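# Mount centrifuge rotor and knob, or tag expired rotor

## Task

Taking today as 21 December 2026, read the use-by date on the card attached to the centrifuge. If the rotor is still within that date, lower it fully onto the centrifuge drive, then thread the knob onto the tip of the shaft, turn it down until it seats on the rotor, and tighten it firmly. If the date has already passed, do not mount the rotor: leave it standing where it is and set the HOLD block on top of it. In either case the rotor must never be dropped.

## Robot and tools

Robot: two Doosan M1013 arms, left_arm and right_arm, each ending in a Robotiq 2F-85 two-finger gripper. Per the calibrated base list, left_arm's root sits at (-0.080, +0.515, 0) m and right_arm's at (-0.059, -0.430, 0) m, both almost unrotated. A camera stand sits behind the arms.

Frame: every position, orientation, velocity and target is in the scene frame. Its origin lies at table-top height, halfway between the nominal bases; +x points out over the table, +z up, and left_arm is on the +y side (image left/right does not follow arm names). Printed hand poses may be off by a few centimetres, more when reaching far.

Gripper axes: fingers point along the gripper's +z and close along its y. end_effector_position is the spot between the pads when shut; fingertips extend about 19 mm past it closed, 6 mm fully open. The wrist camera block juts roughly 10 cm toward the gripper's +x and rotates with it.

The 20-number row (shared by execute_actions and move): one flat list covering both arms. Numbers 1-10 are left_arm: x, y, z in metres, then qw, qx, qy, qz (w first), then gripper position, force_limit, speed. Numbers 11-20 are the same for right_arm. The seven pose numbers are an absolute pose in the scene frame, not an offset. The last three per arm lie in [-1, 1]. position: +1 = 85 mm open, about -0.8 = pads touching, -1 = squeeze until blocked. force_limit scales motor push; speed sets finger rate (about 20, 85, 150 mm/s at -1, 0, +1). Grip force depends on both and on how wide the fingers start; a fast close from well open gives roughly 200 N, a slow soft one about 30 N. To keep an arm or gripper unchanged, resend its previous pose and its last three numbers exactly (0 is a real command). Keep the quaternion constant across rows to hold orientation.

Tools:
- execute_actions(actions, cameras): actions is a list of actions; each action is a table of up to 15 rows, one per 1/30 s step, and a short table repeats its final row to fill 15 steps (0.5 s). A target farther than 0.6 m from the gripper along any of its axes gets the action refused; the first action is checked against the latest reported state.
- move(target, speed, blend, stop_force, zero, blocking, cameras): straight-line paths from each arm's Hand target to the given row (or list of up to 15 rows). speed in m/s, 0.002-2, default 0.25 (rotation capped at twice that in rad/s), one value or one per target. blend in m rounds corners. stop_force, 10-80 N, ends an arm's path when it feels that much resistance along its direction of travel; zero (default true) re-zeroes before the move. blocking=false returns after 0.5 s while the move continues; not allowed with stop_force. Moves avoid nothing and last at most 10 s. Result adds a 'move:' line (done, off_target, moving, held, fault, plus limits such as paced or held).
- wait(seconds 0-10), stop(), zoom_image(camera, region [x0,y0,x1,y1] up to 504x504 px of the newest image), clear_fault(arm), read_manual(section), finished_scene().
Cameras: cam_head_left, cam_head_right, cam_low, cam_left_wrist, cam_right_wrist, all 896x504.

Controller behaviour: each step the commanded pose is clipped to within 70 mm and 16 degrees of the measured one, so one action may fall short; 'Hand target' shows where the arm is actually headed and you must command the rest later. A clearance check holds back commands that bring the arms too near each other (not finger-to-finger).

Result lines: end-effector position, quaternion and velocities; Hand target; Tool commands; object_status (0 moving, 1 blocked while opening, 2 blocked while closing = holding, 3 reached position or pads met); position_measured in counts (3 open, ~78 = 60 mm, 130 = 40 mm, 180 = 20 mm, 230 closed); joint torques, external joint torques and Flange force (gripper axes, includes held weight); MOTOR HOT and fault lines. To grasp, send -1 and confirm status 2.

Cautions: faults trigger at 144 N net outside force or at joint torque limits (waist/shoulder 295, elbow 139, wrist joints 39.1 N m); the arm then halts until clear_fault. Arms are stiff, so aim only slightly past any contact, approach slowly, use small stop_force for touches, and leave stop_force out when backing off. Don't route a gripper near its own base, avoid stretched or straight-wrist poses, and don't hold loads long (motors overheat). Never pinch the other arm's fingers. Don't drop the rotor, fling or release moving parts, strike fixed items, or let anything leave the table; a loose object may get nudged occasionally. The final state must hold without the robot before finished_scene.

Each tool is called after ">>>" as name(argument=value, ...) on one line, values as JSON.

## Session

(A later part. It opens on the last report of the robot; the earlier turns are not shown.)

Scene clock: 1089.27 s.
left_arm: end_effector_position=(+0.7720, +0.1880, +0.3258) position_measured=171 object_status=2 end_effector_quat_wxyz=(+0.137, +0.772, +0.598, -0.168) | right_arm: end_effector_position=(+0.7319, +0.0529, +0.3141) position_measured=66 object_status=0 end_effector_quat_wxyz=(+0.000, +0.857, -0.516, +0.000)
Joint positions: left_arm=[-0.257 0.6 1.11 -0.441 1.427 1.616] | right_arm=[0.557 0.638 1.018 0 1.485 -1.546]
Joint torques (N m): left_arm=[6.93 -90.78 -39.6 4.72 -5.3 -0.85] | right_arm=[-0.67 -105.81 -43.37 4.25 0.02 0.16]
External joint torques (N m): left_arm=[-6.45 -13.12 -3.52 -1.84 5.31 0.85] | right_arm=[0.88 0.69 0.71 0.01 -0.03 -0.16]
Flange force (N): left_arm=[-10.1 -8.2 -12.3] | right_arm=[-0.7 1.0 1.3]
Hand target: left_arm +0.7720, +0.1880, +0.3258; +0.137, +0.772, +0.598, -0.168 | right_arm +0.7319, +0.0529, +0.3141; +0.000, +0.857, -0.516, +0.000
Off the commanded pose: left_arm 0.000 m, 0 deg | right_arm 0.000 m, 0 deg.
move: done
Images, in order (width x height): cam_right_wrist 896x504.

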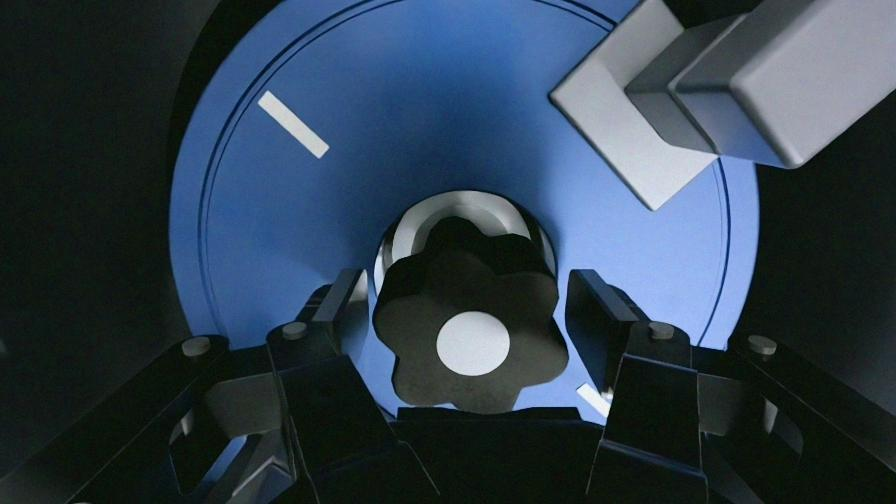

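>>> move(target=[0.7720,0.1880,0.3258,0.137,0.772,0.598,-0.168,0.6,-1,-1,0.7319,0.0529,0.3141,0,0.8566,-0.5160,0,0.5,0.4,-1], speed=0.02)

>>> move(target=[[0.790,0.235,0.435,0.137,0.772,0.598,-0.168,0.6,-1,-1,0.7319,0.0529,0.40,0,0.8566,-0.5160,0,0.5,0.4,-1],[0.60,0.38,0.52,0.137,0.772,0.598,-0.168,0.6,-1,-1,0.66,-0.03,0.46,0,0.8566,-0.5160,0,0.5,0.4,-1]], speed=0.12, cameras=["all"])

>>> zoom_image(camera="cam_low", region=[440, 180, 520, 250])

>>> zoom_image(camera="cam_head_left", region=[380, 180, 460, 250])

Scene clock: 1095.43 s.
left_arm: end_effector_position=(+0.7720, +0.1880, +0.3258) position_measured=53 object_status=0 end_effector_quat_wxyz=(+0.137, +0.772, +0.598, -0.168) | right_arm: end_effector_position=(+0.7319, +0.0529, +0.3141) position_measured=66 object_status=3 end_effector_quat_wxyz=(+0.000, +0.857, -0.516, +0.000)
Joint positions: left_arm=[-0.257 0.6 1.11 -0.441 1.427 1.616] | right_arm=[0.557 0.638 1.018 0 1.485 -1.546]
Joint torques (N m): left_arm=[-1.88 -98.4 -39.21 2.36 -0.37 0.06] | right_arm=[0.3 -106.05 -43.5 4.28 0.03 0.09]
External joint torques (N m): left_arm=[1.79 -3.89 -3.29 0.45 0.39 -0.06] | right_arm=[0 -0.01 0.51 0.02 -0.04 -0.09]
Flange force (N): left_arm=[-0.7 3.2 -6.5] | right_arm=[0.2 1.7 0.8]
Hand target: left_arm +0.7720, +0.1880, +0.3258; +0.137, +0.772, +0.598, -0.168 | right_arm +0.7319, +0.0529, +0.3141; +0.000, +0.857, -0.516, +0.000
Off the commanded pose: left_arm 0.000 m, 0 deg | right_arm 0.000 m, 0 deg.
move: done

Scene clock: 1099.07 s.
left_arm: end_effector_position=(+0.6000, +0.3800, +0.5199) position_measured=53 object_status=3 end_effector_quat_wxyz=(+0.137, +0.772, +0.598, -0.168) | right_arm: end_effector_position=(+0.6600, -0.0300, +0.4600) position_measured=66 object_status=3 end_effector_quat_wxyz=(+0.000, +0.857, -0.516, +0.000)
Joint positions: left_arm=[-0.058 0.243 1.28 -0.434 1.68 1.717] | right_arm=[0.512 0.441 1.067 0 1.634 -1.591]
Joint torques (N m): left_arm=[-2.12 -66.53 -39.61 2.39 -0.28 0.08] | right_arm=[-0.71 -88 -43.29 4.32 0.07 0.08]
External joint torques (N m): left_arm=[2.38 -2.29 -3.62 0.51 0.41 -0.08] | right_arm=[0.87 0.67 0.57 -0.06 -0.08 -0.08]
Flange force (N): left_arm=[0.9 3.4 -8.5] | right_arm=[-0.9 0.4 1.2]
Hand target: left_arm +0.6000, +0.3800, +0.5200; +0.137, +0.772, +0.598, -0.168 | right_arm +0.6600, -0.0300, +0.4600; +0.000, +0.857, -0.516, +0.000
Off the commanded pose: left_arm 0.000 m, 0 deg | right_arm 0.000 m, 0 deg.
move: done

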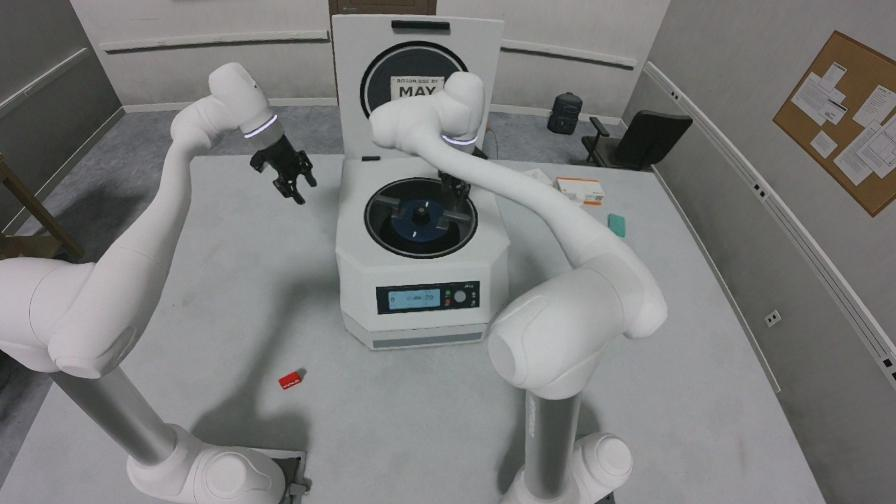

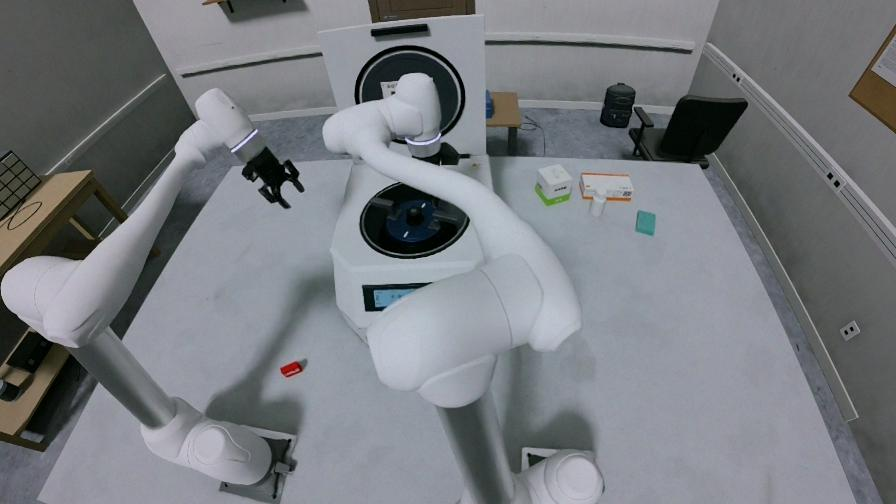

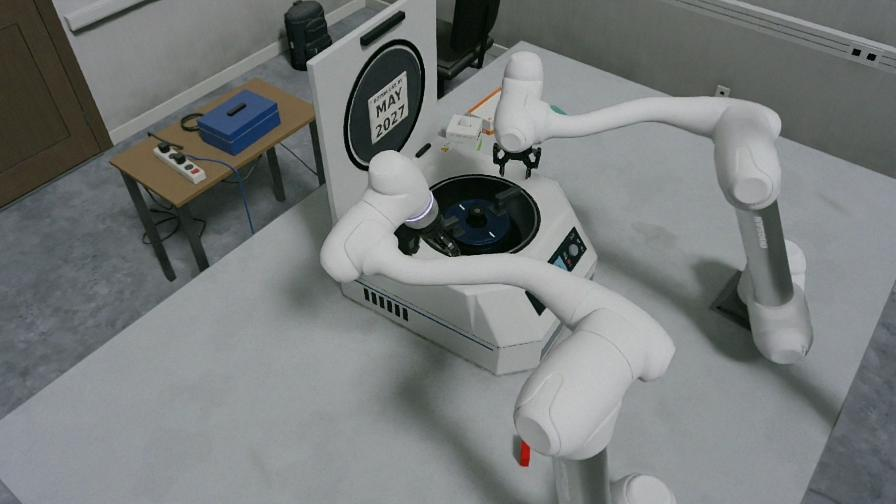

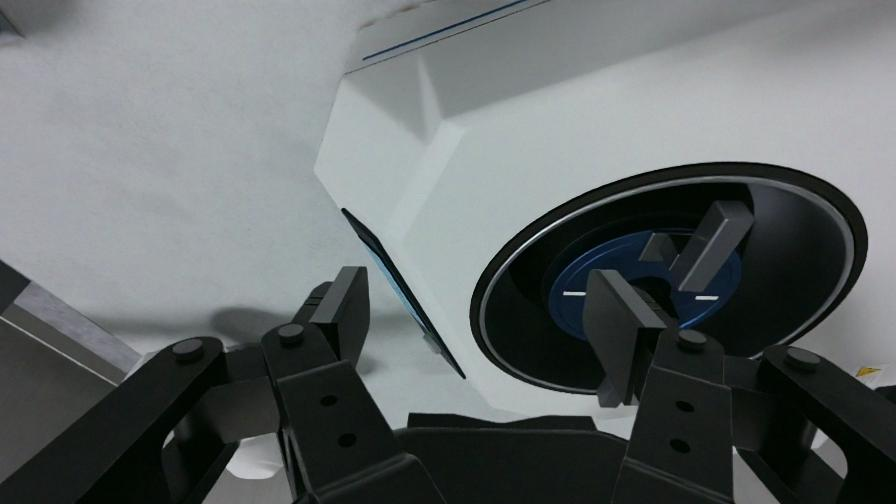

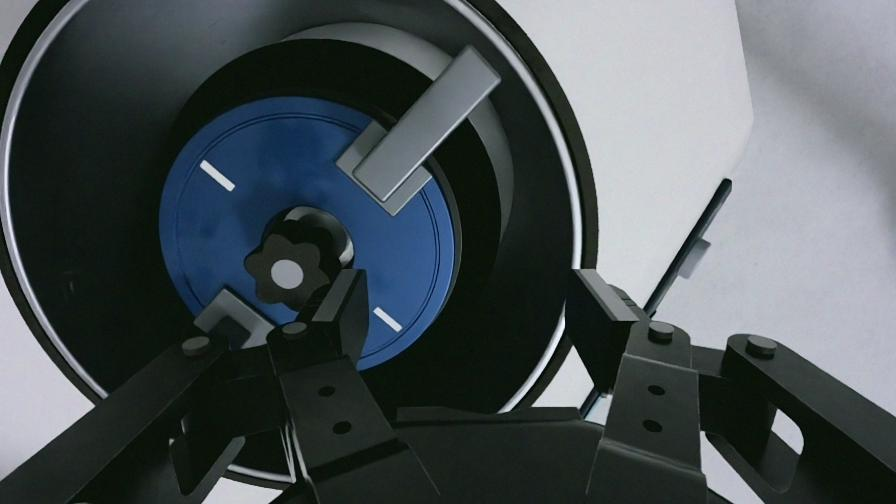

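Scaled by 6.300.

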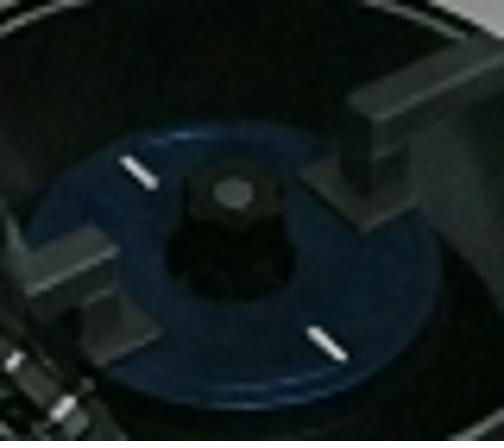

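Scaled by 6.300.

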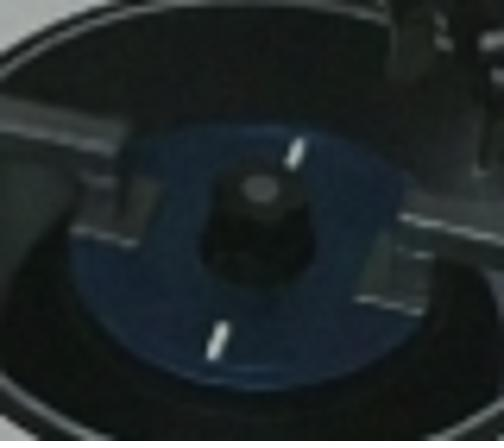

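>>> zoom_image(camera="cam_right_wrist", region=[230, 180, 380, 330])

Scaled by 3.360.

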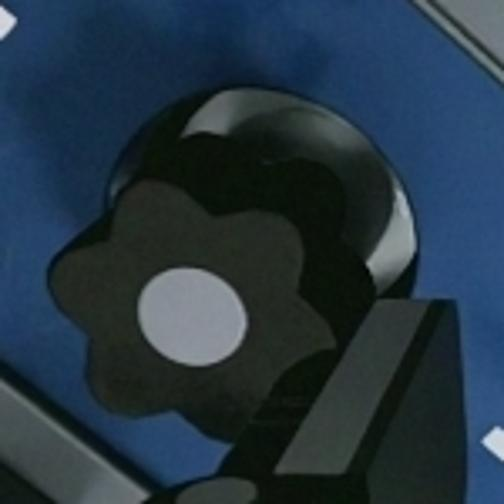

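>>> finished_scene()

The scene is finished: the task was done.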